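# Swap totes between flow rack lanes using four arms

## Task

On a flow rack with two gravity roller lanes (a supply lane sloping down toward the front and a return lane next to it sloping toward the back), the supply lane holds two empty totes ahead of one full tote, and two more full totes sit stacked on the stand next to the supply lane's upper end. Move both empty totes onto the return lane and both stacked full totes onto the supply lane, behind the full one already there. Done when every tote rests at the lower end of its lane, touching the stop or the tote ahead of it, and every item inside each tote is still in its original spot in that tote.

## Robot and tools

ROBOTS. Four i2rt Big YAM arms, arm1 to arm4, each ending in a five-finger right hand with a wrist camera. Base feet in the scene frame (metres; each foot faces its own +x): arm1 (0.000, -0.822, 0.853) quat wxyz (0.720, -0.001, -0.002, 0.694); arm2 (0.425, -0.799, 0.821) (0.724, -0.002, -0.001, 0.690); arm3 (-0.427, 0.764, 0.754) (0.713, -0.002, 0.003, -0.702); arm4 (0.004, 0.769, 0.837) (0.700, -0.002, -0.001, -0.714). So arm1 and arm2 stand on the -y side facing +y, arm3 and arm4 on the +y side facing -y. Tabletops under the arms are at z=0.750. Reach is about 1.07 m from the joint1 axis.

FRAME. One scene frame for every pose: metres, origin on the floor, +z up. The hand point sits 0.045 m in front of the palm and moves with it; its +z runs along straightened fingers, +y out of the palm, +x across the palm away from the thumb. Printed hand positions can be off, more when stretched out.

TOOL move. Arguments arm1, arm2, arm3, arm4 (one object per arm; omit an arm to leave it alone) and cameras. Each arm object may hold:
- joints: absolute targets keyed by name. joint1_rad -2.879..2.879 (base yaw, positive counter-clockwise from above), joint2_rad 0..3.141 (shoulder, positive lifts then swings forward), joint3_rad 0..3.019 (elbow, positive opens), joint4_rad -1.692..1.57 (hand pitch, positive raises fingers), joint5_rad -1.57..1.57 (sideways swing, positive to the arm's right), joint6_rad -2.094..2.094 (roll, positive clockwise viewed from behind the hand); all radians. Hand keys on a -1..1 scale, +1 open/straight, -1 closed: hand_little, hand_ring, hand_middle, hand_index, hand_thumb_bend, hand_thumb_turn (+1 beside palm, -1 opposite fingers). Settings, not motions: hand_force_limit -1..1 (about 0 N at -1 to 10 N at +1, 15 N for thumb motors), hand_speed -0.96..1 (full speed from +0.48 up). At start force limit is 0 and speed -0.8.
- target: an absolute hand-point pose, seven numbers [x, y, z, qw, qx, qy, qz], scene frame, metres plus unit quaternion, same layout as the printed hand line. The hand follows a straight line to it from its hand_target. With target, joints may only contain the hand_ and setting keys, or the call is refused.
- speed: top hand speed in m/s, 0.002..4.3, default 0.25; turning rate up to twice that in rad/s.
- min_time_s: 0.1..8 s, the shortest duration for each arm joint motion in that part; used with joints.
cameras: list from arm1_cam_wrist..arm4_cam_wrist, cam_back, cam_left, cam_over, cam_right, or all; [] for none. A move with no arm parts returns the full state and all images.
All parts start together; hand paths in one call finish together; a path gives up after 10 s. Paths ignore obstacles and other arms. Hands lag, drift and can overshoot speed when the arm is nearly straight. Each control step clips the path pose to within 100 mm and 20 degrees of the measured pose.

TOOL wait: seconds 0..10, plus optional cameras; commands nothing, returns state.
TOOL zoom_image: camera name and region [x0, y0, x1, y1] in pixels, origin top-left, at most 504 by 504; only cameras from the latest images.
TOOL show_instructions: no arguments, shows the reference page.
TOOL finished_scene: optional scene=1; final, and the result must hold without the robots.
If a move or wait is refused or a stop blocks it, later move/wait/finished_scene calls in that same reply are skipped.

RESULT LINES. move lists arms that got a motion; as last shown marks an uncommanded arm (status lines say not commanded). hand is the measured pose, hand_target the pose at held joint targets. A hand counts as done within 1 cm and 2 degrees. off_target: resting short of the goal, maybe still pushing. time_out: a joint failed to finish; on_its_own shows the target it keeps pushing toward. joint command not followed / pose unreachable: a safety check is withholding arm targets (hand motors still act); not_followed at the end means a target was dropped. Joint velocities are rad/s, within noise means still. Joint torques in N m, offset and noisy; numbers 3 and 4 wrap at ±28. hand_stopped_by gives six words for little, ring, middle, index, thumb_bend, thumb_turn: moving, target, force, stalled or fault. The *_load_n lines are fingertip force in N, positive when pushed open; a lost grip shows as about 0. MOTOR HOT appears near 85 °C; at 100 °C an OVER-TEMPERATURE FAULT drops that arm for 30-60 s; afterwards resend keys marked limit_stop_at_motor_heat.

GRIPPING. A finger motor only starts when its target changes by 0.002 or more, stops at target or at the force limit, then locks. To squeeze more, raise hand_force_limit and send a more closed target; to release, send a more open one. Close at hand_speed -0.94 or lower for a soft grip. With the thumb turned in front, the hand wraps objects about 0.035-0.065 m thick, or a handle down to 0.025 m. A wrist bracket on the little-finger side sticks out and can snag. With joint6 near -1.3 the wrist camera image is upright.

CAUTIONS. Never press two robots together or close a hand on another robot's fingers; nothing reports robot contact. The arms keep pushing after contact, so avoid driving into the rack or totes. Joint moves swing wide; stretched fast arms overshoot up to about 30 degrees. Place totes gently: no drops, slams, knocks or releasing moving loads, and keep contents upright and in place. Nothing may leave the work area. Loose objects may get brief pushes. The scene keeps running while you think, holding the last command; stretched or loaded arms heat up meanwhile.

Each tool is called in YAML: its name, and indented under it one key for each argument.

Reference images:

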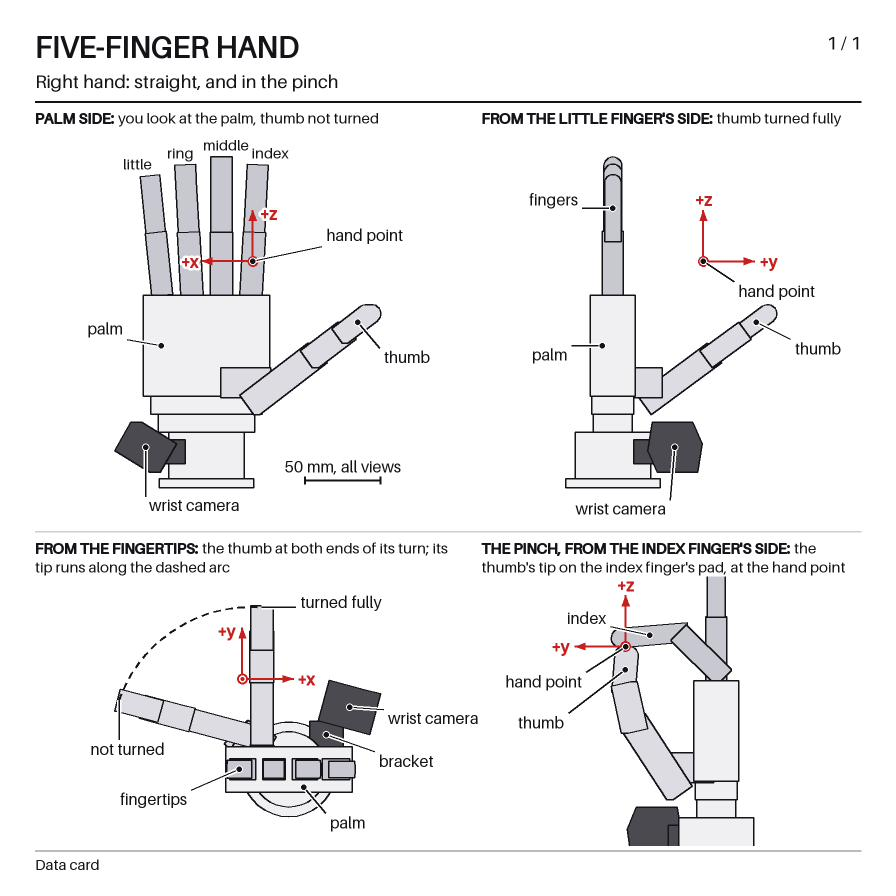

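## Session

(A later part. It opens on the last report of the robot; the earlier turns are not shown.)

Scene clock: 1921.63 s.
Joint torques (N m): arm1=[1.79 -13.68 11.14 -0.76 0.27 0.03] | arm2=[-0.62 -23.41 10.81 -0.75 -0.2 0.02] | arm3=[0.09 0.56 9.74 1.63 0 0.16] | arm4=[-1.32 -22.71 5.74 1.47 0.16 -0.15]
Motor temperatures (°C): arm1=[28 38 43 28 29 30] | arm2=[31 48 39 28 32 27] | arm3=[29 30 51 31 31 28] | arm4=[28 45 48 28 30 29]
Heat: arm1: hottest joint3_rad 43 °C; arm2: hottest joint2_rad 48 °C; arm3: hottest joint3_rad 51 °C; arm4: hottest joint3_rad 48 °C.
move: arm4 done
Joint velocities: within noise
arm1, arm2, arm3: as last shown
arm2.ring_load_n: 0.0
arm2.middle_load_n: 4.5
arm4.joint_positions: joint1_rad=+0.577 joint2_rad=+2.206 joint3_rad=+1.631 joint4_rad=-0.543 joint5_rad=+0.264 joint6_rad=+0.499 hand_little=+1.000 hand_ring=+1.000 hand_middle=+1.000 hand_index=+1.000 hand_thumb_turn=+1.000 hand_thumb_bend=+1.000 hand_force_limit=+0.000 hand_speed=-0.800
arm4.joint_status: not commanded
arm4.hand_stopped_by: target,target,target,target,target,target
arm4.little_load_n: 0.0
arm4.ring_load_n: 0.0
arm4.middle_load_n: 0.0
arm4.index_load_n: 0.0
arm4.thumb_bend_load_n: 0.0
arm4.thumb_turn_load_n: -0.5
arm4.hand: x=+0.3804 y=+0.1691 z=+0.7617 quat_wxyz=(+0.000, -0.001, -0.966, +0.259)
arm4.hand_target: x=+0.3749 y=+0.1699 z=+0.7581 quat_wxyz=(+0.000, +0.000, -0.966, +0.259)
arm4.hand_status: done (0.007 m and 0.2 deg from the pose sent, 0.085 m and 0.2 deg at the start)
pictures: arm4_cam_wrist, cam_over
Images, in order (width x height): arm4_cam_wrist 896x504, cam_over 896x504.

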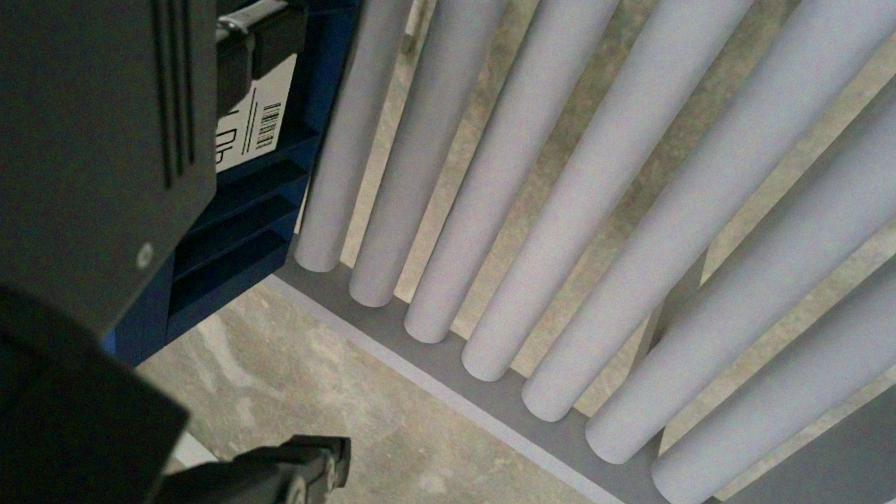

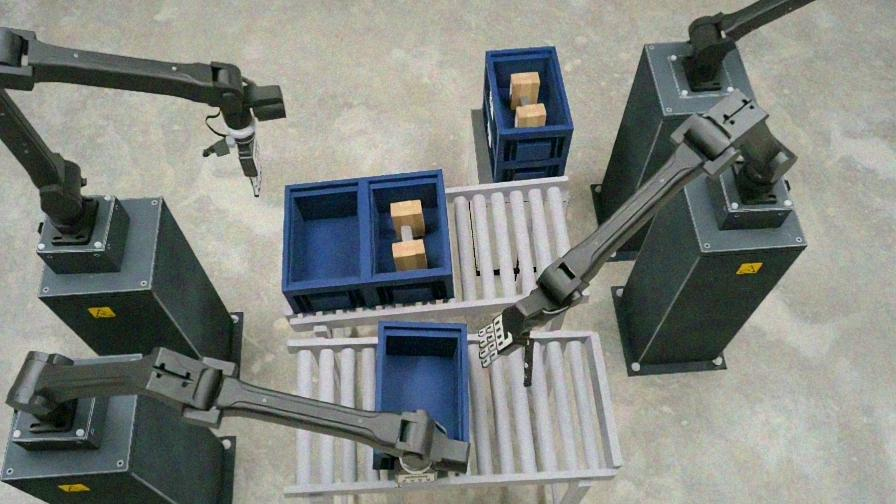

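move:
  arm2: {"target":[0.566,0.0,0.775,0,0.7071,-0.7071,0],"speed":0.04}
  cameras: ["cam_over","arm4_cam_wrist"]

zoom_image:
  camera: "cam_over"
  region: [330, 310, 530, 504]

Scene clock: 1948.10 s.
Joint torques (N m): arm1=[1.85 -13.68 11.12 -0.79 0.26 0.04] | arm2=[-0.67 -25 11.45 -0.42 0.1 0.08] | arm3=[0.56 -0.09 9.33 1.74 0.06 0.16] | arm4=[-1.03 -22.83 5.91 1.57 0.17 -0.17]
Motor temperatures (°C): arm1=[28 38 43 28 29 30] | arm2=[31 48 42 28 32 27] | arm3=[29 30 51 31 31 28] | arm4=[28 46 47 28 30 29]
Heat: arm1: hottest joint3_rad 43 °C; arm2: hottest joint2_rad 48 °C; arm3: hottest joint3_rad 51 °C; arm4: hottest joint3_rad 47 °C.
move: arm2 off_target
Joint velocities: within noise
arm1, arm3, arm4: as last shown
arm2.joint_positions: joint1_rad=-0.207 joint2_rad=+2.813 joint3_rad=+2.872 joint4_rad=-1.632 joint5_rad=-0.008 joint6_rad=+1.320 hand_little=+1.000 hand_ring=+0.000 hand_middle=+0.001 hand_index=+0.000 hand_thumb_turn=-1.000 hand_thumb_bend=+0.260 hand_force_limit=+0.000 hand_speed=-0.850
arm2.joint_status: not commanded
arm2.hand_stopped_by: target,target,target,target,force,target
arm2.little_load_n: 0.0
arm2.ring_load_n: 0.0
arm2.middle_load_n: 3.0
arm2.index_load_n: 2.5
arm2.thumb_bend_load_n: 6.0
arm2.thumb_turn_load_n: 1.5
arm2.hand: x=+0.5610 y=-0.0101 z=+0.7640 quat_wxyz=(+0.001, +0.706, -0.708, -0.001)
arm2.hand_target: x=+0.5656 y=-0.0015 z=+0.7752 quat_wxyz=(-0.015, +0.704, -0.710, -0.009)
arm2.hand_status: off_target (0.016 m and 0.2 deg from the pose sent, 0.042 m and 1.0 deg at the start; a joint's target at an end of its range on 16 of 43 steps)
arm4.joint_positions: joint1_rad=+0.577 joint2_rad=+2.206 joint3_rad=+1.628 joint4_rad=-0.543 joint5_rad=+0.263 joint6_rad=+0.498 hand_little=+1.000 hand_ring=+1.000 hand_middle=+1.000 hand_index=+1.000 hand_thumb_turn=+1.000 hand_thumb_bend=+1.000 hand_force_limit=+0.000 hand_speed=-0.800
arm4.little_load_n: -0.5
arm4.ring_load_n: -1.0
arm4.thumb_turn_load_n: 0.0
arm4.hand: x=+0.3799 y=+0.1702 z=+0.7609 quat_wxyz=(+0.000, -0.001, -0.966, +0.258)
arm4.hand_target: x=+0.3749 y=+0.1700 z=+0.7579 quat_wxyz=(+0.000, +0.000, -0.966, +0.259)
pictures: arm4_cam_wrist, cam_over
Images, in order (width x height): arm4_cam_wrist 896x504, cam_over 896x504.

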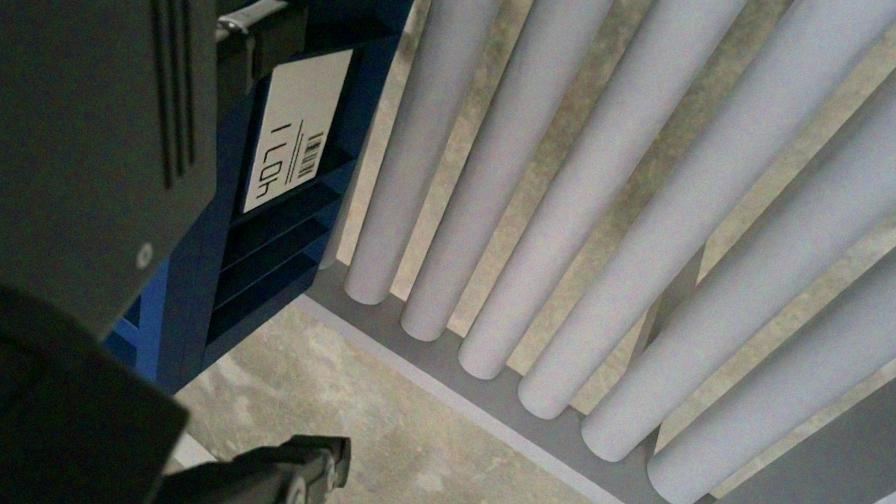

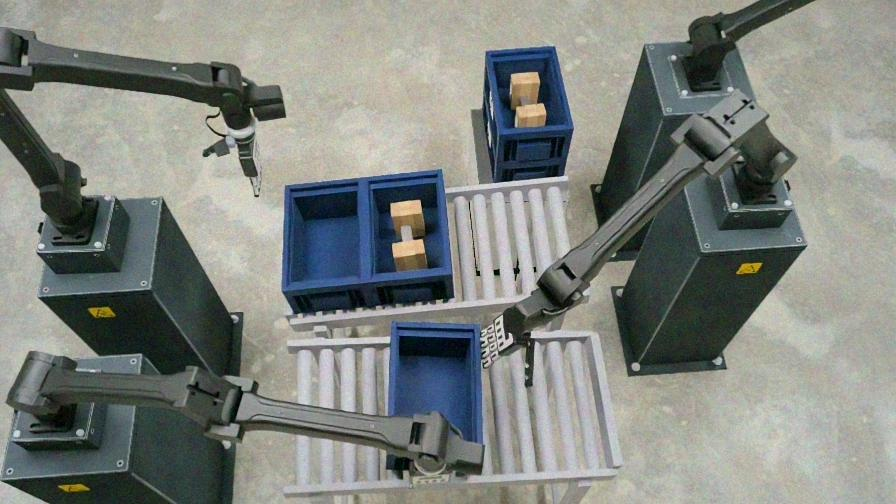

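Scaled by 2.520.

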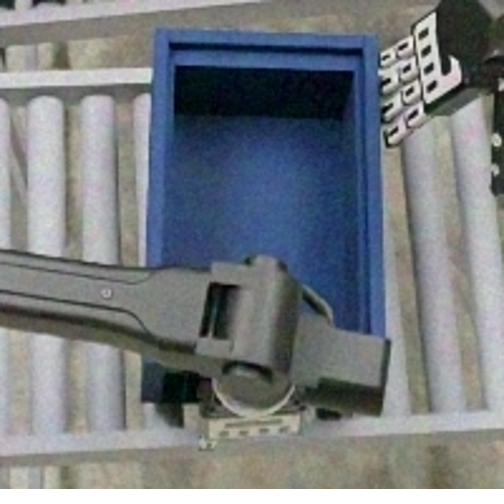

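move:
  arm4: {"target":[0.375,0.15,0.758,0,0,-0.966,0.259],"speed":0.04}
  cameras: ["cam_over","arm4_cam_wrist"]

zoom_image:
  camera: "cam_over"
  region: [330, 310, 530, 504]

Scene clock: 1955.23 s.
Joint torques (N m): arm1=[1.85 -13.8 11.11 -0.77 0.26 0.04] | arm2=[-0.79 -24.82 11.37 -0.38 0.09 0.09] | arm3=[0.15 -0.03 9.47 1.63 -0.06 0.19] | arm4=[-2.08 -20.01 9.98 0.7 0.18 -0.16]
Motor temperatures (°C): arm1=[28 38 43 28 29 30] | arm2=[31 47 42 28 32 27] | arm3=[29 30 51 31 31 28] | arm4=[28 46 46 28 30 29]
Heat: arm1: hottest joint3_rad 43 °C; arm2: hottest joint2_rad 47 °C; arm3: hottest joint3_rad 51 °C; arm4: hottest joint2_rad 46 °C.
move: arm4 off_target
Joint velocities: within noise
arm1, arm2, arm3: as last shown
arm4.joint_positions: joint1_rad=+0.572 joint2_rad=+2.208 joint3_rad=+1.634 joint4_rad=-0.547 joint5_rad=+0.255 joint6_rad=+0.485 hand_little=+1.000 hand_ring=+1.000 hand_middle=+1.000 hand_index=+1.000 hand_thumb_turn=+1.000 hand_thumb_bend=+1.000 hand_force_limit=+0.000 hand_speed=-0.800
arm4.joint_status: not commanded
arm4.hand_stopped_by: target,target,target,target,target,target
arm4.little_load_n: 0.0
arm4.ring_load_n: -1.0
arm4.middle_load_n: 0.0
arm4.index_load_n: 0.0
arm4.thumb_bend_load_n: 0.0
arm4.thumb_turn_load_n: 0.0
arm4.hand: x=+0.3781 y=+0.1688 z=+0.7612 quat_wxyz=(-0.001, +0.004, -0.967, +0.256)
arm4.hand_target: x=+0.3746 y=+0.1507 z=+0.7583 quat_wxyz=(+0.000, +0.000, -0.966, +0.260)
arm4.hand_status: off_target (0.019 m and 0.6 deg from the pose sent, 0.021 m and 0.2 deg at the start)
pictures: arm4_cam_wrist, cam_over
Images, in order (width x height): arm4_cam_wrist 896x504, cam_over 896x504.

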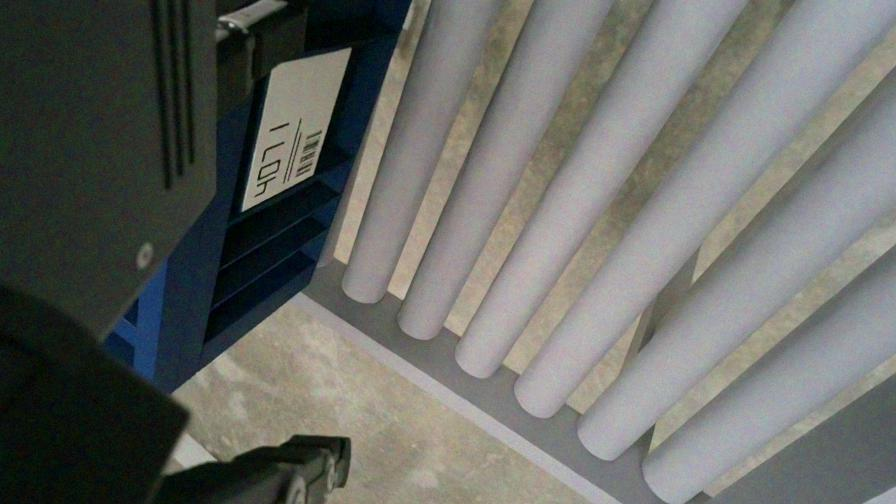

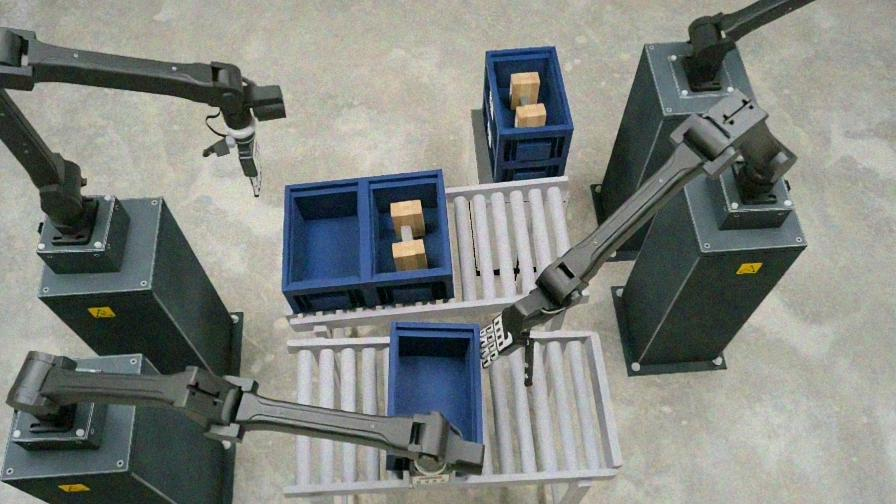

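Scaled by 2.520.

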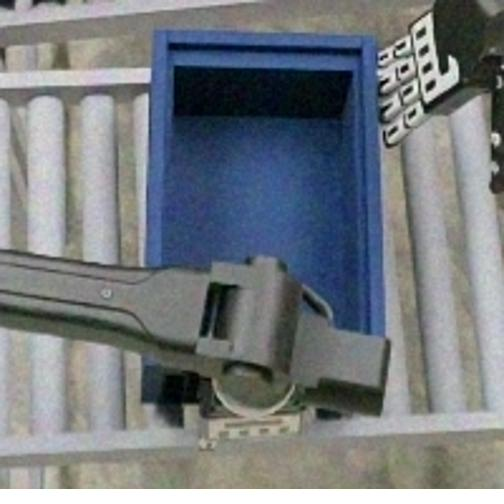

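move:
  arm2: {"target":[0.562,-0.08,0.775,0,0.7071,-0.7071,0],"speed":0.04}
  cameras: ["cam_over","arm4_cam_wrist"]

zoom_image:
  camera: "cam_over"
  region: [280, 310, 480, 504]

Scene clock: 1981.10 s.
Joint torques (N m): arm1=[1.67 -13.74 11.12 -0.79 0.27 0.05] | arm2=[-1.03 -24.76 6.49 0.29 0.05 -0.13] | arm3=[0.67 0.26 9.46 1.77 -0.01 0.12] | arm4=[-1.67 -19.9 9.95 0.69 0.23 -0.14]
Motor temperatures (°C): arm1=[28 38 43 28 29 30] | arm2=[31 46 43 28 32 27] | arm3=[29 30 51 31 31 28] | arm4=[28 47 47 28 30 29]
Heat: arm1: hottest joint3_rad 43 °C; arm2: hottest joint2_rad 46 °C; arm3: hottest joint3_rad 51 °C; arm4: hottest joint2_rad 47 °C.
move: arm2 done
Joint velocities: within noise
arm1, arm3, arm4: as last shown
arm2.joint_positions: joint1_rad=-0.224 joint2_rad=+2.430 joint3_rad=+2.135 joint4_rad=-1.293 joint5_rad=-0.006 joint6_rad=+1.310 hand_little=+1.000 hand_ring=+0.000 hand_middle=+0.001 hand_index=+0.000 hand_thumb_turn=-1.000 hand_thumb_bend=+0.260 hand_force_limit=+0.000 hand_speed=-0.850
arm2.joint_status: not commanded
arm2.hand_stopped_by: target,target,target,target,force,target
arm2.little_load_n: 0.0
arm2.ring_load_n: 0.0
arm2.middle_load_n: 2.5
arm2.index_load_n: 2.5
arm2.thumb_bend_load_n: 6.0
arm2.thumb_turn_load_n: 1.5
arm2.hand: x=+0.5560 y=-0.0801 z=+0.7675 quat_wxyz=(+0.008, +0.703, -0.711, +0.004)
arm2.hand_target: x=+0.5619 y=-0.0799 z=+0.7751 quat_wxyz=(+0.000, +0.707, -0.707, +0.000)
arm2.hand_status: done (0.010 m and 1.2 deg from the pose sent, 0.071 m and 0.3 deg at the start)
arm3.thumb_bend_load_n: -0.5
arm4.joint_positions: joint1_rad=+0.566 joint2_rad=+2.209 joint3_rad=+1.638 joint4_rad=-0.548 joint5_rad=+0.255 joint6_rad=+0.483 hand_little=+1.000 hand_ring=+1.000 hand_middle=+1.000 hand_index=+1.000 hand_thumb_turn=+1.000 hand_thumb_bend=+1.000 hand_force_limit=+0.000 hand_speed=-0.800
arm4.ring_load_n: 0.0
arm4.thumb_bend_load_n: -0.5
arm4.hand: x=+0.3753 y=+0.1650 z=+0.7623 quat_wxyz=(-0.001, +0.002, -0.966, +0.257)
arm4.hand_target: x=+0.3744 y=+0.1507 z=+0.7582 quat_wxyz=(+0.000, +0.000, -0.966, +0.259)
pictures: arm4_cam_wrist, cam_over
Images, in order (width x height): arm4_cam_wrist 896x504, cam_over 896x504.

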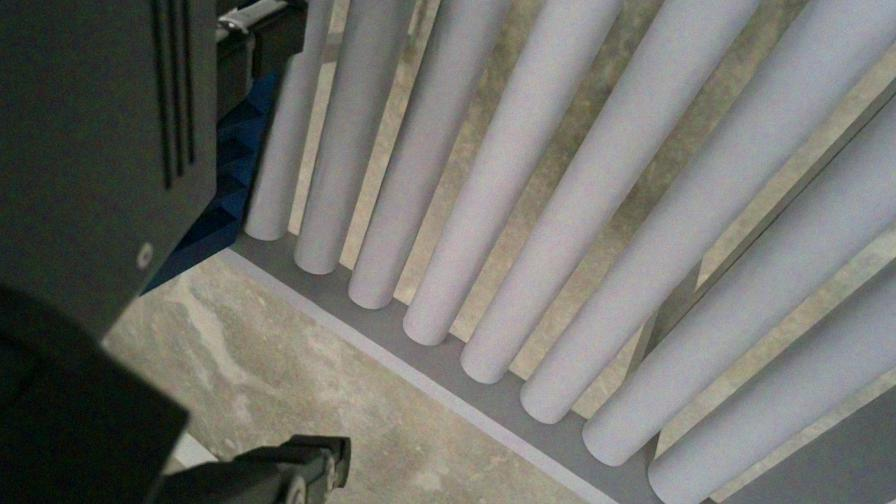

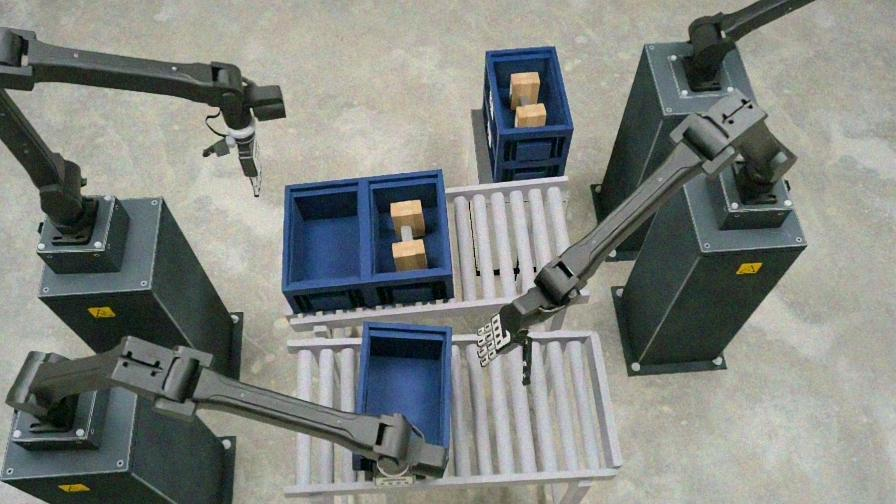

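Scaled by 2.520.

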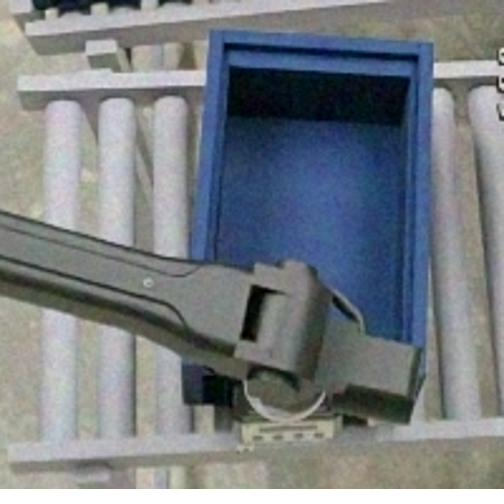

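move:
  arm2: {"target":[0.565,-0.078,0.775,0,0.7372,-0.6756,0],"speed":0.04}
  cameras: ["cam_over","arm4_cam_wrist","arm2_cam_wrist"]

zoom_image:
  camera: "cam_over"
  region: [280, 310, 480, 504]

Scene clock: 1992.67 s.
Joint torques (N m): arm1=[1.85 -13.8 11.11 -0.79 0.26 0.04] | arm2=[-1.2 -22.48 9.91 -0.57 0.06 -0.24] | arm3=[-0.21 0.44 9.5 1.74 0.03 0.12] | arm4=[-1.49 -20.07 9.83 0.68 0.24 -0.12]
Motor temperatures (°C): arm1=[28 37 43 28 29 30] | arm2=[31 47 41 28 32 28] | arm3=[29 30 51 31 31 28] | arm4=[28 48 47 28 30 29]
Heat: arm1: hottest joint3_rad 43 °C; arm2: hottest joint2_rad 47 °C; arm3: hottest joint3_rad 51 °C; arm4: hottest joint2_rad 48 °C.
move: arm2 off_target
Joint velocities: within noise
arm1, arm3, arm4: as last shown
arm2.joint_positions: joint1_rad=-0.228 joint2_rad=+2.430 joint3_rad=+2.136 joint4_rad=-1.293 joint5_rad=-0.006 joint6_rad=+1.229 hand_little=+1.000 hand_ring=+0.000 hand_middle=+0.000 hand_index=+0.000 hand_thumb_turn=-1.000 hand_thumb_bend=+0.260 hand_force_limit=+0.000 hand_speed=-0.850
arm2.joint_status: not commanded
arm2.hand_stopped_by: target,target,target,target,force,target
arm2.little_load_n: 0.0
arm2.ring_load_n: 0.0
arm2.middle_load_n: 0.0
arm2.index_load_n: 4.5
arm2.thumb_bend_load_n: 5.5
arm2.thumb_turn_load_n: 4.0
arm2.hand: x=+0.5568 y=-0.0851 z=+0.7681 quat_wxyz=(+0.007, +0.730, -0.683, +0.004)
arm2.hand_target: x=+0.5650 y=-0.0783 z=+0.7752 quat_wxyz=(-0.001, +0.737, -0.676, +0.000)
arm2.hand_status: off_target (0.013 m and 1.5 deg from the pose sent, 0.012 m and 5.7 deg at the start)
arm3.thumb_bend_load_n: 0.0
arm4.thumb_bend_load_n: 0.0
pictures: arm2_cam_wrist, arm4_cam_wrist, cam_over
Images, in order (width x height): arm2_cam_wrist 896x504, arm4_cam_wrist 896x504, cam_over 896x504.

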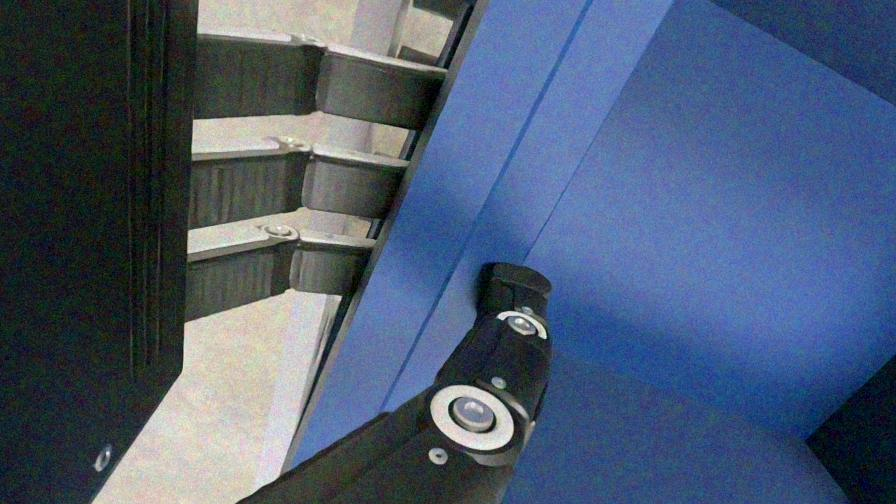

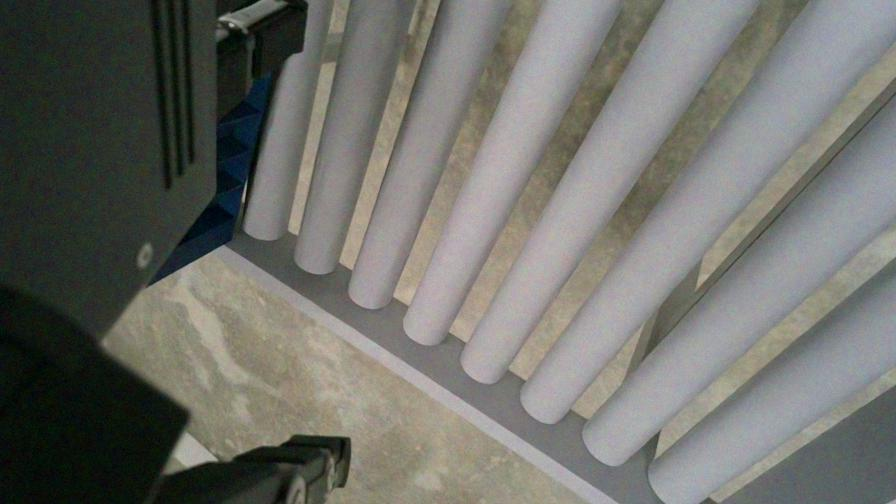

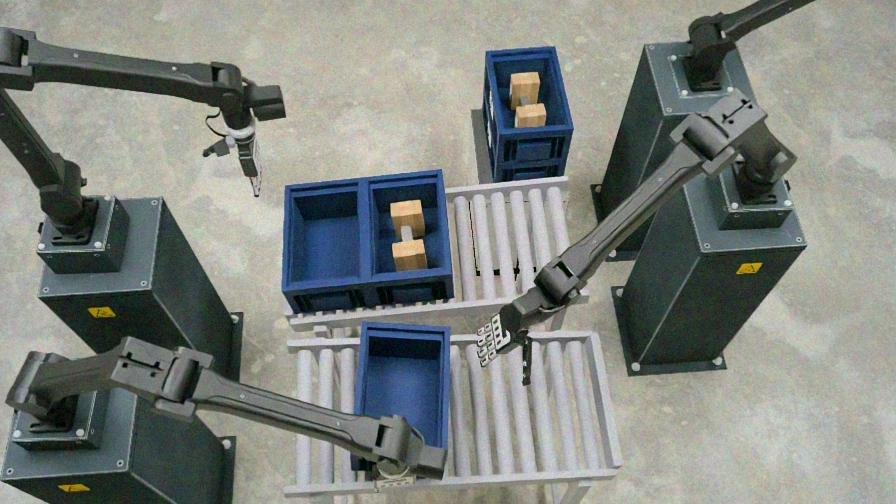

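Scaled by 2.520.

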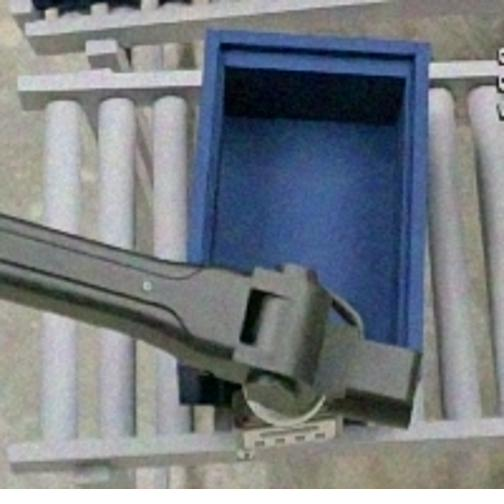

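move:
  arm2: {"target":[0.56,-0.08,0.775,0,0.7071,-0.7071,0],"speed":0.04}
  arm1: {"target":[0.1,-0.32,0.97,0,0.7071,0.7071,0],"speed":0.3,"joints":{"hand_ring":0.2,"hand_middle":0.2,"hand_index":0.2,"hand_speed":-0.5}}

move:
  arm1: {"target":[0.205,-0.118,0.90,0,0.7071,0.7071,0],"speed":0.2}
  cameras: ["cam_over","arm1_cam_wrist"]

Scene clock: 2014.90 s.
Joint torques (N m): arm1=[0.44 -15.97 12.22 -0.73 0.19 -0.16] | arm2=[-0.44 -24.94 6.48 0.34 0.04 0.11] | arm3=[0.97 1.14 9.37 1.68 -0.01 0.15] | arm4=[-1.79 -20.07 9.72 0.65 0.23 -0.15]
Motor temperatures (°C): arm1=[28 37 43 28 29 30] | arm2=[31 47 40 28 32 28] | arm3=[29 30 51 31 31 28] | arm4=[28 50 47 28 30 29]
Heat: arm1: hottest joint3_rad 43 °C; arm2: hottest joint2_rad 47 °C; arm3: hottest joint3_rad 51 °C; arm4: hottest joint2_rad 50 °C.
move: arm1 off_target; arm2 done
Joint velocities: within noise
arm1.joint_positions: joint1_rad=-0.032 joint2_rad=+1.759 joint3_rad=+1.469 joint4_rad=-1.292 joint5_rad=-0.004 joint6_rad=-1.635 hand_little=+1.000 hand_ring=+0.200 hand_middle=+0.200 hand_index=+0.200 hand_thumb_turn=-1.000 hand_thumb_bend=+1.000 hand_force_limit=+0.000 hand_speed=-0.500
arm1.joint_status: all done
arm1.hand_stopped_by: target,target,target,target,target,target
arm1.little_load_n: 0.0
arm1.ring_load_n: 0.0
arm1.middle_load_n: 0.0
arm1.index_load_n: 0.0
arm1.thumb_bend_load_n: 0.0
arm1.thumb_turn_load_n: 0.0
arm1.hand: x=+0.0958 y=-0.3316 z=+0.9661 quat_wxyz=(+0.004, +0.709, +0.705, -0.003)
arm1.hand_target: x=+0.1001 y=-0.3203 z=+0.9700 quat_wxyz=(+0.000, +0.707, +0.707, +0.000)
arm1.hand_status: off_target (0.013 m and 0.6 deg from the pose sent, 0.243 m and 89.7 deg at the start)
arm2.joint_positions: joint1_rad=-0.228 joint2_rad=+2.428 joint3_rad=+2.132 joint4_rad=-1.292 joint5_rad=-0.006 joint6_rad=+1.288 hand_little=+1.000 hand_ring=+0.000 hand_middle=+0.000 hand_index=+0.000 hand_thumb_turn=-1.000 hand_thumb_bend=+0.260 hand_force_limit=+0.000 hand_speed=-0.850
arm2.joint_status: not commanded
arm2.hand_stopped_by: target,target,target,target,force,target
arm2.little_load_n: 0.0
arm2.ring_load_n: 0.0
arm2.middle_load_n: 0.5
arm2.index_load_n: 4.0
arm2.thumb_bend_load_n: 3.5
arm2.thumb_turn_load_n: 0.0
arm2.hand: x=+0.5582 y=-0.0824 z=+0.7679 quat_wxyz=(+0.008, +0.710, -0.704, +0.004)
arm2.hand_target: x=+0.5600 y=-0.0800 z=+0.7751 quat_wxyz=(+0.000, +0.707, -0.707, +0.000)
arm2.hand_status: done (0.008 m and 1.1 deg from the pose sent, 0.009 m and 3.9 deg at the start)
arm3.joint_positions: joint1_rad=-0.026 joint2_rad=+0.630 joint3_rad=+1.389 joint4_rad=-1.340 joint5_rad=-0.157 joint6_rad=+1.589 hand_little=+1.000 hand_ring=+1.000 hand_middle=+1.000 hand_index=+1.000 hand_thumb_turn=+1.000 hand_thumb_bend=+1.000 hand_force_limit=+0.000 hand_speed=-0.800
arm3.joint_status: not commanded
arm3.hand_stopped_by: target,target,target,target,target,target
arm3.little_load_n: 0.0
arm3.ring_load_n: 0.0
arm3.middle_load_n: 0.0
arm3.index_load_n: 0.0
arm3.thumb_bend_load_n: 0.0
arm3.thumb_turn_load_n: 0.0
arm3.hand: x=-0.3370 y=+0.4980 z=+1.3101 quat_wxyz=(-0.382, -0.602, -0.639, +0.287)
arm3.hand_target: x=-0.3372 y=+0.5000 z=+1.3192 quat_wxyz=(-0.389, -0.602, -0.634, +0.291)
arm3.hand_status: not commanded
arm4: as last shown
pictures: none

Scene clock: 2017.17 s.
Joint torques (N m): arm1=[1.08 -25.76 12.66 -0.73 0.19 -0.16] | arm2=[-0.5 -24.64 6.53 0.32 0.05 0.11] | arm3=[0.79 0.62 9.62 1.7 -0.05 0.2] | arm4=[-1.85 -20.19 9.84 0.55 0.24 -0.13]
Motor temperatures (°C): arm1=[28 38 43 28 29 30] | arm2=[31 47 40 28 32 28] | arm3=[29 30 51 31 31 28] | arm4=[28 50 47 28 30 29]
Heat: arm1: hottest joint3_rad 43 °C; arm2: hottest joint2_rad 47 °C; arm3: hottest joint3_rad 51 °C; arm4: hottest joint2_rad 50 °C.
move: arm1 done
Joint velocities: within noise
arm1.joint_positions: joint1_rad=-0.153 joint2_rad=+2.486 joint3_rad=+2.502 joint4_rad=-1.598 joint5_rad=-0.004 joint6_rad=-1.755 hand_little=+1.000 hand_ring=+0.200 hand_middle=+0.200 hand_index=+0.200 hand_thumb_turn=-1.000 hand_thumb_bend=+1.000 hand_force_limit=+0.000 hand_speed=-0.500
arm1.joint_status: not commanded
arm1.hand_stopped_by: target,target,target,target,target,target
arm1.little_load_n: 0.0
arm1.ring_load_n: 0.0
arm1.middle_load_n: 0.0
arm1.index_load_n: 0.0
arm1.thumb_bend_load_n: 0.0
arm1.thumb_turn_load_n: 0.0
arm1.hand: x=+0.2001 y=-0.1238 z=+0.8997 quat_wxyz=(+0.003, +0.709, +0.705, -0.004)
arm1.hand_target: x=+0.2049 y=-0.1184 z=+0.8998 quat_wxyz=(+0.000, +0.707, +0.707, +0.000)
arm1.hand_status: done (0.008 m and 0.6 deg from the pose sent, 0.249 m and 0.6 deg at the start)
arm2, arm3, arm4: as last shown
arm4.thumb_bend_load_n: -0.5
pictures: arm1_cam_wrist, cam_over
Images, in order (width x height): arm1_cam_wrist 896x504, cam_over 896x504.

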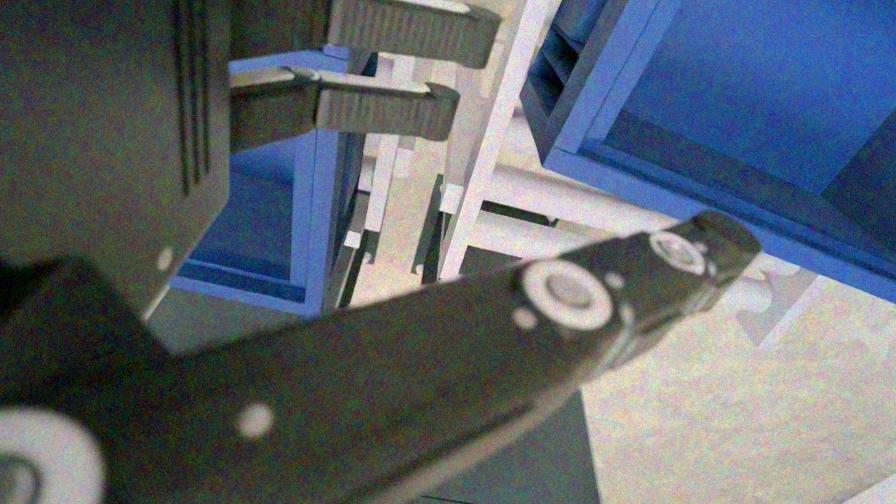

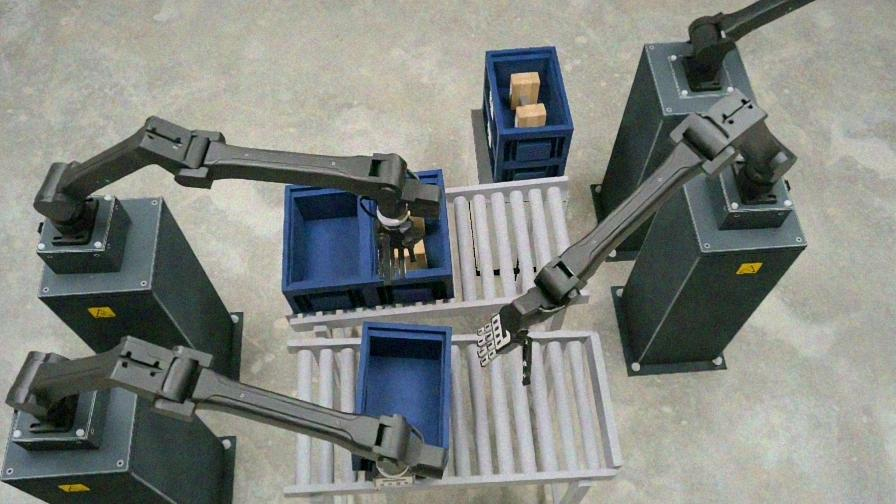

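move:
  arm1: {"target":[0.24,-0.113,0.90,0,0.7071,0.7071,0],"speed":0.1}

move:
  arm1: {"target":[0.242,-0.111,0.795,0,0.7071,0.7071,0],"speed":0.1}
  cameras: ["cam_over","arm1_cam_wrist","cam_back"]

Scene clock: 2034.43 s.
Joint torques (N m): arm1=[0.67 -26.05 12.68 -0.7 0.2 -0.16] | arm2=[-0.62 -24.64 6.43 0.36 0.03 0.1] | arm3=[0.21 0.21 9.39 1.88 0.08 0.18] | arm4=[-1.96 -20.07 9.83 0.65 0.25 -0.15]
Motor temperatures (°C): arm1=[28 40 43 28 29 30] | arm2=[31 47 40 28 32 28] | arm3=[29 30 51 31 31 28] | arm4=[28 50 47 28 30 29]
Heat: arm1: hottest joint3_rad 43 °C; arm2: hottest joint2_rad 47 °C; arm3: hottest joint3_rad 51 °C; arm4: hottest joint2_rad 50 °C.
move: arm1 done
Joint velocities: within noise
arm1.joint_positions: joint1_rad=-0.203 joint2_rad=+2.578 joint3_rad=+2.688 joint4_rad=-1.687 joint5_rad=-0.004 joint6_rad=-1.799 hand_little=+1.000 hand_ring=+0.200 hand_middle=+0.200 hand_index=+0.200 hand_thumb_turn=-1.000 hand_thumb_bend=+1.000 hand_force_limit=+0.000 hand_speed=-0.500
arm1.joint_status: not commanded
arm1.hand_stopped_by: target,target,target,target,target,target
arm1.little_load_n: 0.0
arm1.ring_load_n: 0.0
arm1.middle_load_n: 0.0
arm1.index_load_n: 0.0
arm1.thumb_bend_load_n: 0.0
arm1.thumb_turn_load_n: 0.0
arm1.hand: x=+0.2400 y=-0.1187 z=+0.9034 quat_wxyz=(+0.001, +0.712, +0.703, -0.001)
arm1.hand_target: x=+0.2399 y=-0.1133 z=+0.8999 quat_wxyz=(-0.001, +0.707, +0.707, +0.001)
arm1.hand_status: done (0.007 m and 0.8 deg from the pose sent, 0.041 m and 0.6 deg at the start)
arm2, arm3, arm4: as last shown
arm3.thumb_bend_load_n: -0.5
arm4.thumb_bend_load_n: 0.0
pictures: none

Scene clock: 2036.17 s.
Joint torques (N m): arm1=[1.26 -26.7 9.8 -0.03 0.19 -0.17] | arm2=[-0.67 -24.76 6.48 0.32 0.04 0.11] | arm3=[0.21 -0.15 9.51 1.7 0.04 0.2] | arm4=[-1.67 -20.01 9.88 0.7 0.23 -0.13]
Motor temperatures (°C): arm1=[28 41 43 28 29 30] | arm2=[31 47 40 28 32 28] | arm3=[29 30 51 31 31 28] | arm4=[28 50 47 28 30 29]
Heat: arm1: hottest joint3_rad 43 °C; arm2: hottest joint2_rad 47 °C; arm3: hottest joint3_rad 51 °C; arm4: hottest joint2_rad 50 °C.
move: arm1 off_target
Joint velocities: within noise
arm1.joint_positions: joint1_rad=-0.203 joint2_rad=+2.608 joint3_rad=+2.490 joint4_rad=-1.452 joint5_rad=-0.004 joint6_rad=-1.800 hand_little=+1.000 hand_ring=+0.200 hand_middle=+0.200 hand_index=+0.200 hand_thumb_turn=-1.000 hand_thumb_bend=+1.000 hand_force_limit=+0.000 hand_speed=-0.500
arm1.joint_status: not commanded
arm1.hand_stopped_by: target,target,target,target,target,target
arm1.little_load_n: 0.0
arm1.ring_load_n: 0.0
arm1.middle_load_n: 0.5
arm1.index_load_n: 0.0
arm1.thumb_bend_load_n: -0.5
arm1.thumb_turn_load_n: 0.0
arm1.hand: x=+0.2418 y=-0.1130 z=+0.8054 quat_wxyz=(-0.001, +0.711, +0.703, +0.001)
arm1.hand_target: x=+0.2419 y=-0.1113 z=+0.7949 quat_wxyz=(+0.000, +0.707, +0.707, +0.000)
arm1.hand_status: off_target (0.011 m and 0.7 deg from the pose sent, 0.109 m and 0.8 deg at the start)
arm2, arm3, arm4: as last shown
arm2.thumb_bend_load_n: 4.0
arm3.thumb_turn_load_n: -0.5
pictures: arm1_cam_wrist, cam_back, cam_over
Images, in order (width x height): arm1_cam_wrist 896x504, cam_back 896x504, cam_over 896x504.

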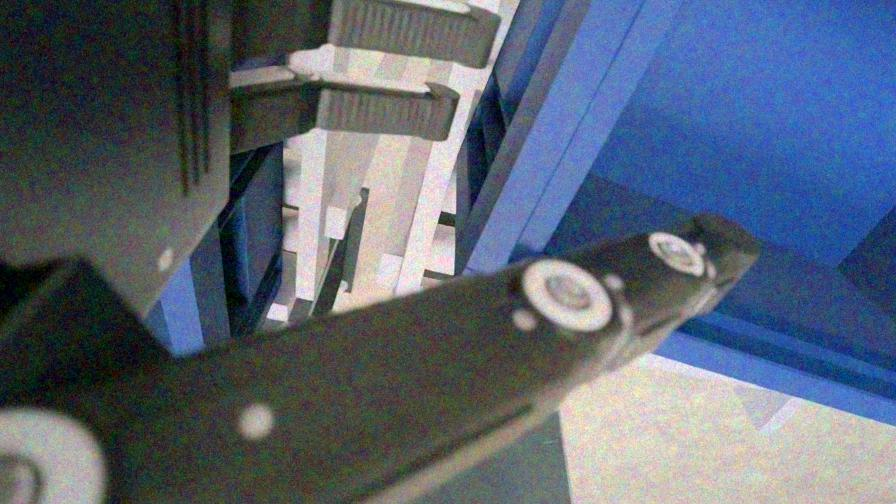

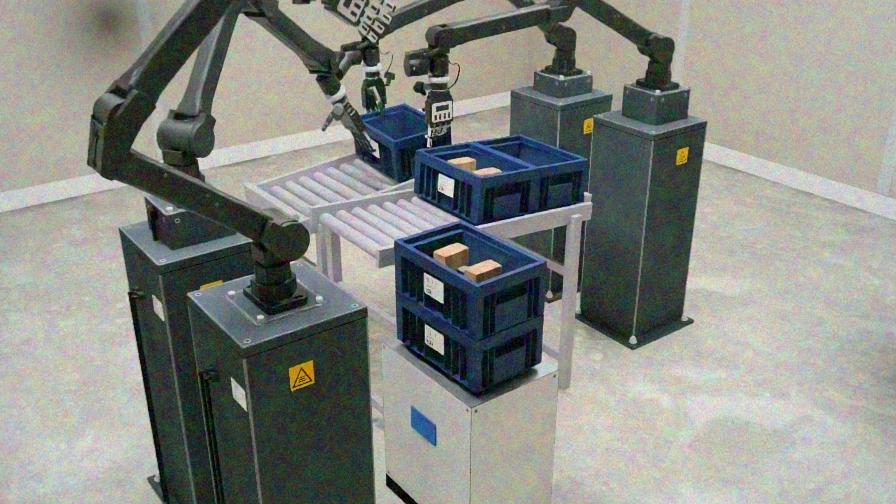

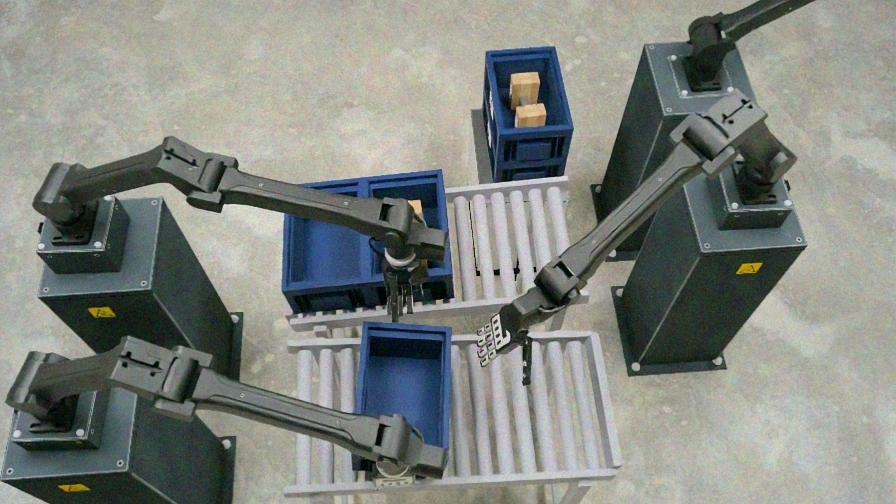

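move:
  arm1: {"target":[0.242,-0.116,0.772,0,0.7071,0.7071,0],"speed":0.06}

move:
  arm1: {"target":[0.275,-0.118,0.775,0,0.7071,0.7071,0],"speed":0.05}
  cameras: ["cam_over","arm1_cam_wrist"]

Scene clock: 2043.47 s.
Joint torques (N m): arm1=[1.08 -27.16 9.13 -0.02 0.19 -0.16] | arm2=[-0.62 -24.59 6.42 0.28 0.03 0.11] | arm3=[0.44 -0.03 9.5 1.68 -0.02 0.15] | arm4=[-1.49 -19.96 9.91 0.75 0.22 -0.17]
Motor temperatures (°C): arm1=[28 41 43 28 29 30] | arm2=[31 48 39 28 32 28] | arm3=[29 30 51 31 31 28] | arm4=[28 50 47 28 30 29]
Heat: arm1: hottest joint3_rad 43 °C; arm2: hottest joint2_rad 48 °C; arm3: hottest joint3_rad 51 °C; arm4: hottest joint2_rad 50 °C.
move: arm1 done
Joint velocities: within noise
arm1.joint_positions: joint1_rad=-0.203 joint2_rad=+2.608 joint3_rad=+2.425 joint4_rad=-1.387 joint5_rad=-0.004 joint6_rad=-1.801 hand_little=+1.000 hand_ring=+0.200 hand_middle=+0.200 hand_index=+0.200 hand_thumb_turn=-1.000 hand_thumb_bend=+1.000 hand_force_limit=+0.000 hand_speed=-0.500
arm1.joint_status: not commanded
arm1.hand_stopped_by: target,target,target,target,target,target
arm1.little_load_n: 0.0
arm1.ring_load_n: 0.0
arm1.middle_load_n: 0.0
arm1.index_load_n: 0.0
arm1.thumb_bend_load_n: -0.5
arm1.thumb_turn_load_n: 0.0
arm1.hand: x=+0.2411 y=-0.1166 z=+0.7809 quat_wxyz=(+0.000, +0.711, +0.703, +0.001)
arm1.hand_target: x=+0.2419 y=-0.1162 z=+0.7720 quat_wxyz=(+0.000, +0.707, +0.707, +0.000)
arm1.hand_status: done (0.009 m and 0.6 deg from the pose sent, 0.034 m and 0.7 deg at the start)
arm2, arm3, arm4: as last shown
arm2.middle_load_n: 0.0
arm2.thumb_bend_load_n: 3.5
arm3.thumb_bend_load_n: 0.0
arm3.thumb_turn_load_n: 0.0
pictures: none

Scene clock: 2044.73 s.
Joint torques (N m): arm1=[0.26 -26.17 12.78 -0.64 0.51 -0.19] | arm2=[-0.5 -24.88 6.5 0.32 0.03 0.11] | arm3=[0.79 0.73 9.73 1.91 -0.01 0.16] | arm4=[-1.96 -20.13 9.77 0.72 0.23 -0.13]
Motor temperatures (°C): arm1=[28 41 43 28 29 30] | arm2=[31 48 39 28 32 28] | arm3=[29 30 51 31 31 28] | arm4=[28 50 47 28 30 29]
Heat: arm1: hottest joint3_rad 43 °C; arm2: hottest joint2_rad 48 °C; arm3: hottest joint3_rad 51 °C; arm4: hottest joint2_rad 50 °C.
move: arm1 off_target
Joint velocities: within noise
arm1.joint_positions: joint1_rad=-0.234 joint2_rad=+2.622 joint3_rad=+2.449 joint4_rad=-1.406 joint5_rad=-0.012 joint6_rad=-1.841 hand_little=+1.000 hand_ring=+0.200 hand_middle=+0.200 hand_index=+0.200 hand_thumb_turn=-1.000 hand_thumb_bend=+1.000 hand_force_limit=+0.000 hand_speed=-0.500
arm1.joint_status: not commanded
arm1.hand_stopped_by: target,target,target,target,target,target
arm1.little_load_n: 0.0
arm1.ring_load_n: -0.5
arm1.middle_load_n: 1.0
arm1.index_load_n: 0.0
arm1.thumb_bend_load_n: 0.0
arm1.thumb_turn_load_n: 0.0
arm1.hand: x=+0.2623 y=-0.1213 z=+0.7796 quat_wxyz=(-0.002, +0.707, +0.707, -0.004)
arm1.hand_target: x=+0.2748 y=-0.1186 z=+0.7752 quat_wxyz=(+0.000, +0.707, +0.707, +0.001)
arm1.hand_status: off_target (0.014 m and 0.6 deg from the pose sent, 0.034 m and 0.6 deg at the start)
arm2, arm3: as last shown
arm2.thumb_bend_load_n: 4.0
arm2.hand_target: x=+0.5600 y=-0.0800 z=+0.7750 quat_wxyz=(+0.000, +0.707, -0.707, +0.000)
arm4.joint_positions: joint1_rad=+0.566 joint2_rad=+2.209 joint3_rad=+1.638 joint4_rad=-0.548 joint5_rad=+0.255 joint6_rad=+0.483 hand_little=+1.000 hand_ring=+1.000 hand_middle=+1.000 hand_index=+1.000 hand_thumb_turn=+1.000 hand_thumb_bend=+1.000 hand_force_limit=+0.000 hand_speed=-0.800
arm4.joint_status: not commanded
arm4.hand_stopped_by: target,target,target,target,target,target
arm4.little_load_n: -0.5
arm4.ring_load_n: 0.0
arm4.middle_load_n: 0.0
arm4.index_load_n: 0.0
arm4.thumb_bend_load_n: 0.0
arm4.thumb_turn_load_n: 0.0
arm4.hand: x=+0.3753 y=+0.1650 z=+0.7623 quat_wxyz=(-0.001, +0.002, -0.966, +0.257)
arm4.hand_target: x=+0.3744 y=+0.1507 z=+0.7582 quat_wxyz=(+0.000, +0.000, -0.966, +0.259)
arm4.hand_status: not commanded
pictures: arm1_cam_wrist, cam_over
Images, in order (width x height): arm1_cam_wrist 896x504, cam_over 896x504.

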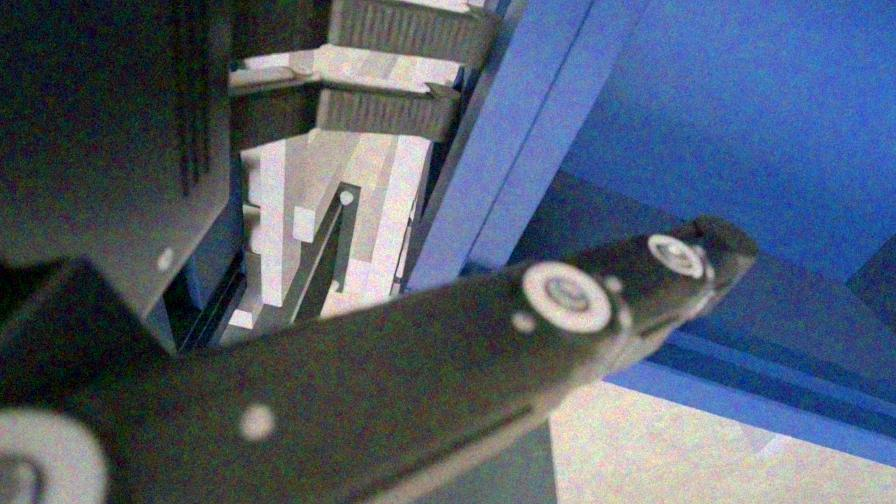

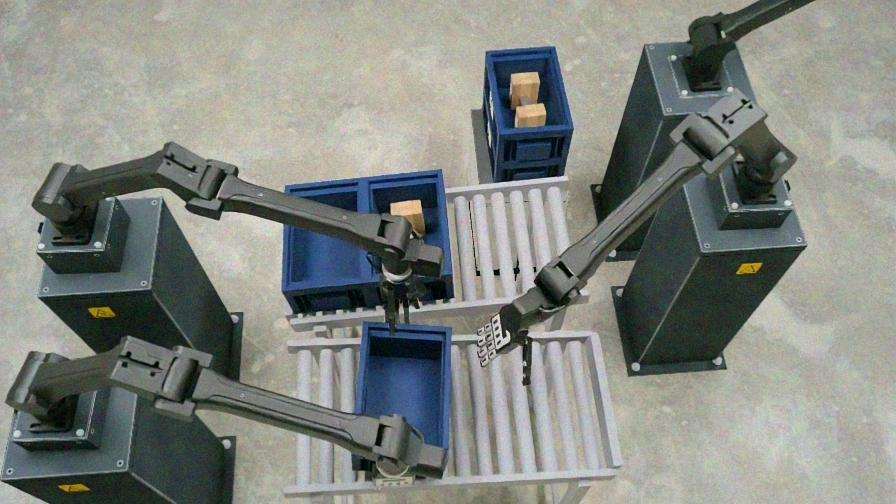

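move:
  arm1: {"joints":{"hand_thumb_bend":0,"hand_ring":0,"hand_middle":0,"hand_index":0,"hand_speed":-0.85,"hand_force_limit":0}}
  cameras: ["arm1_cam_wrist"]

Scene clock: 2055.67 s.
Joint torques (N m): arm1=[0.09 -27.52 11.78 -0.46 0.75 -0.16] | arm2=[-0.73 -24.47 6.53 0.35 -0.02 0.11] | arm3=[0.85 0.44 9.25 1.72 -0.08 0.15] | arm4=[-1.2 -19.96 9.87 0.66 0.26 -0.16]
Motor temperatures (°C): arm1=[28 42 44 28 29 30] | arm2=[31 48 39 28 32 27] | arm3=[29 30 51 31 31 28] | arm4=[28 50 47 28 30 29]
Heat: arm1: hottest joint3_rad 44 °C; arm2: hottest joint2_rad 48 °C; arm3: hottest joint3_rad 51 °C; arm4: hottest joint2_rad 50 °C.
move: arm1 off_target
Joint velocities: within noise
arm1.joint_positions: joint1_rad=-0.232 joint2_rad=+2.639 joint3_rad=+2.459 joint4_rad=-1.411 joint5_rad=-0.018 joint6_rad=-1.845 hand_little=+1.000 hand_ring=+0.000 hand_middle=+0.008 hand_index=+0.000 hand_thumb_turn=-1.000 hand_thumb_bend=+0.209 hand_force_limit=+0.000 hand_speed=-0.850
arm1.joint_status: hand_thumb_bend off_target (ended at +0.209, target +0.000); the others done
arm1.hand_stopped_by: target,target,force,target,force,target
arm1.little_load_n: 0.0
arm1.ring_load_n: 0.5
arm1.middle_load_n: 9.5
arm1.index_load_n: 0.5
arm1.thumb_bend_load_n: 6.5
arm1.thumb_turn_load_n: 0.0
arm1.hand: x=+0.2592 y=-0.1219 z=+0.7699 quat_wxyz=(-0.001, +0.705, +0.709, -0.011)
arm1.hand_target: x=+0.2748 y=-0.1185 z=+0.7751 quat_wxyz=(+0.000, +0.707, +0.707, +0.001)
arm1.hand_status: not commanded
arm2, arm3, arm4: as last shown
arm2.joint_positions: joint1_rad=-0.229 joint2_rad=+2.428 joint3_rad=+2.132 joint4_rad=-1.292 joint5_rad=-0.004 joint6_rad=+1.290 hand_little=+1.000 hand_ring=+0.000 hand_middle=+0.000 hand_index=+0.000 hand_thumb_turn=-1.000 hand_thumb_bend=+0.259 hand_force_limit=+0.000 hand_speed=-0.850
arm2.middle_load_n: 0.5
arm2.index_load_n: 4.5
arm2.thumb_bend_load_n: 3.5
arm2.hand: x=+0.5591 y=-0.0824 z=+0.7681 quat_wxyz=(+0.007, +0.709, -0.705, +0.004)
arm2.hand_target: x=+0.5599 y=-0.0800 z=+0.7750 quat_wxyz=(+0.000, +0.707, -0.707, +0.000)
arm3.thumb_bend_load_n: -0.5
arm4.little_load_n: 0.0
Images, in order (width x height): arm1_cam_wrist 896x504.

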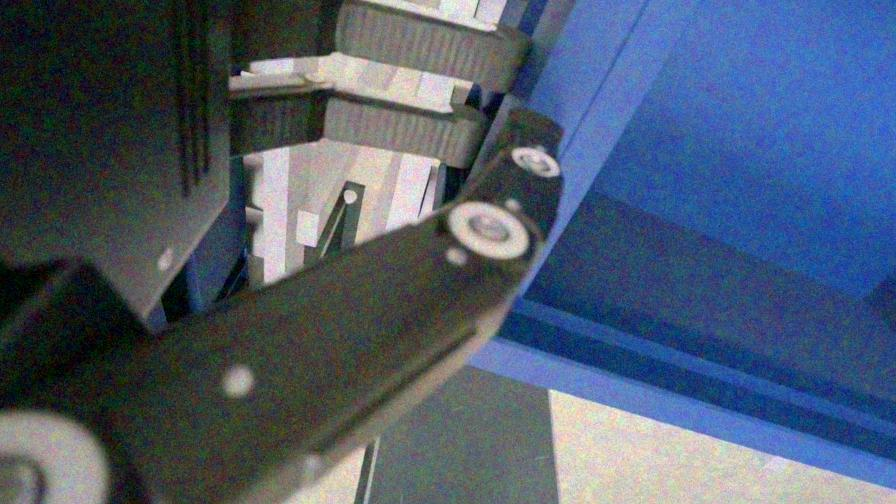

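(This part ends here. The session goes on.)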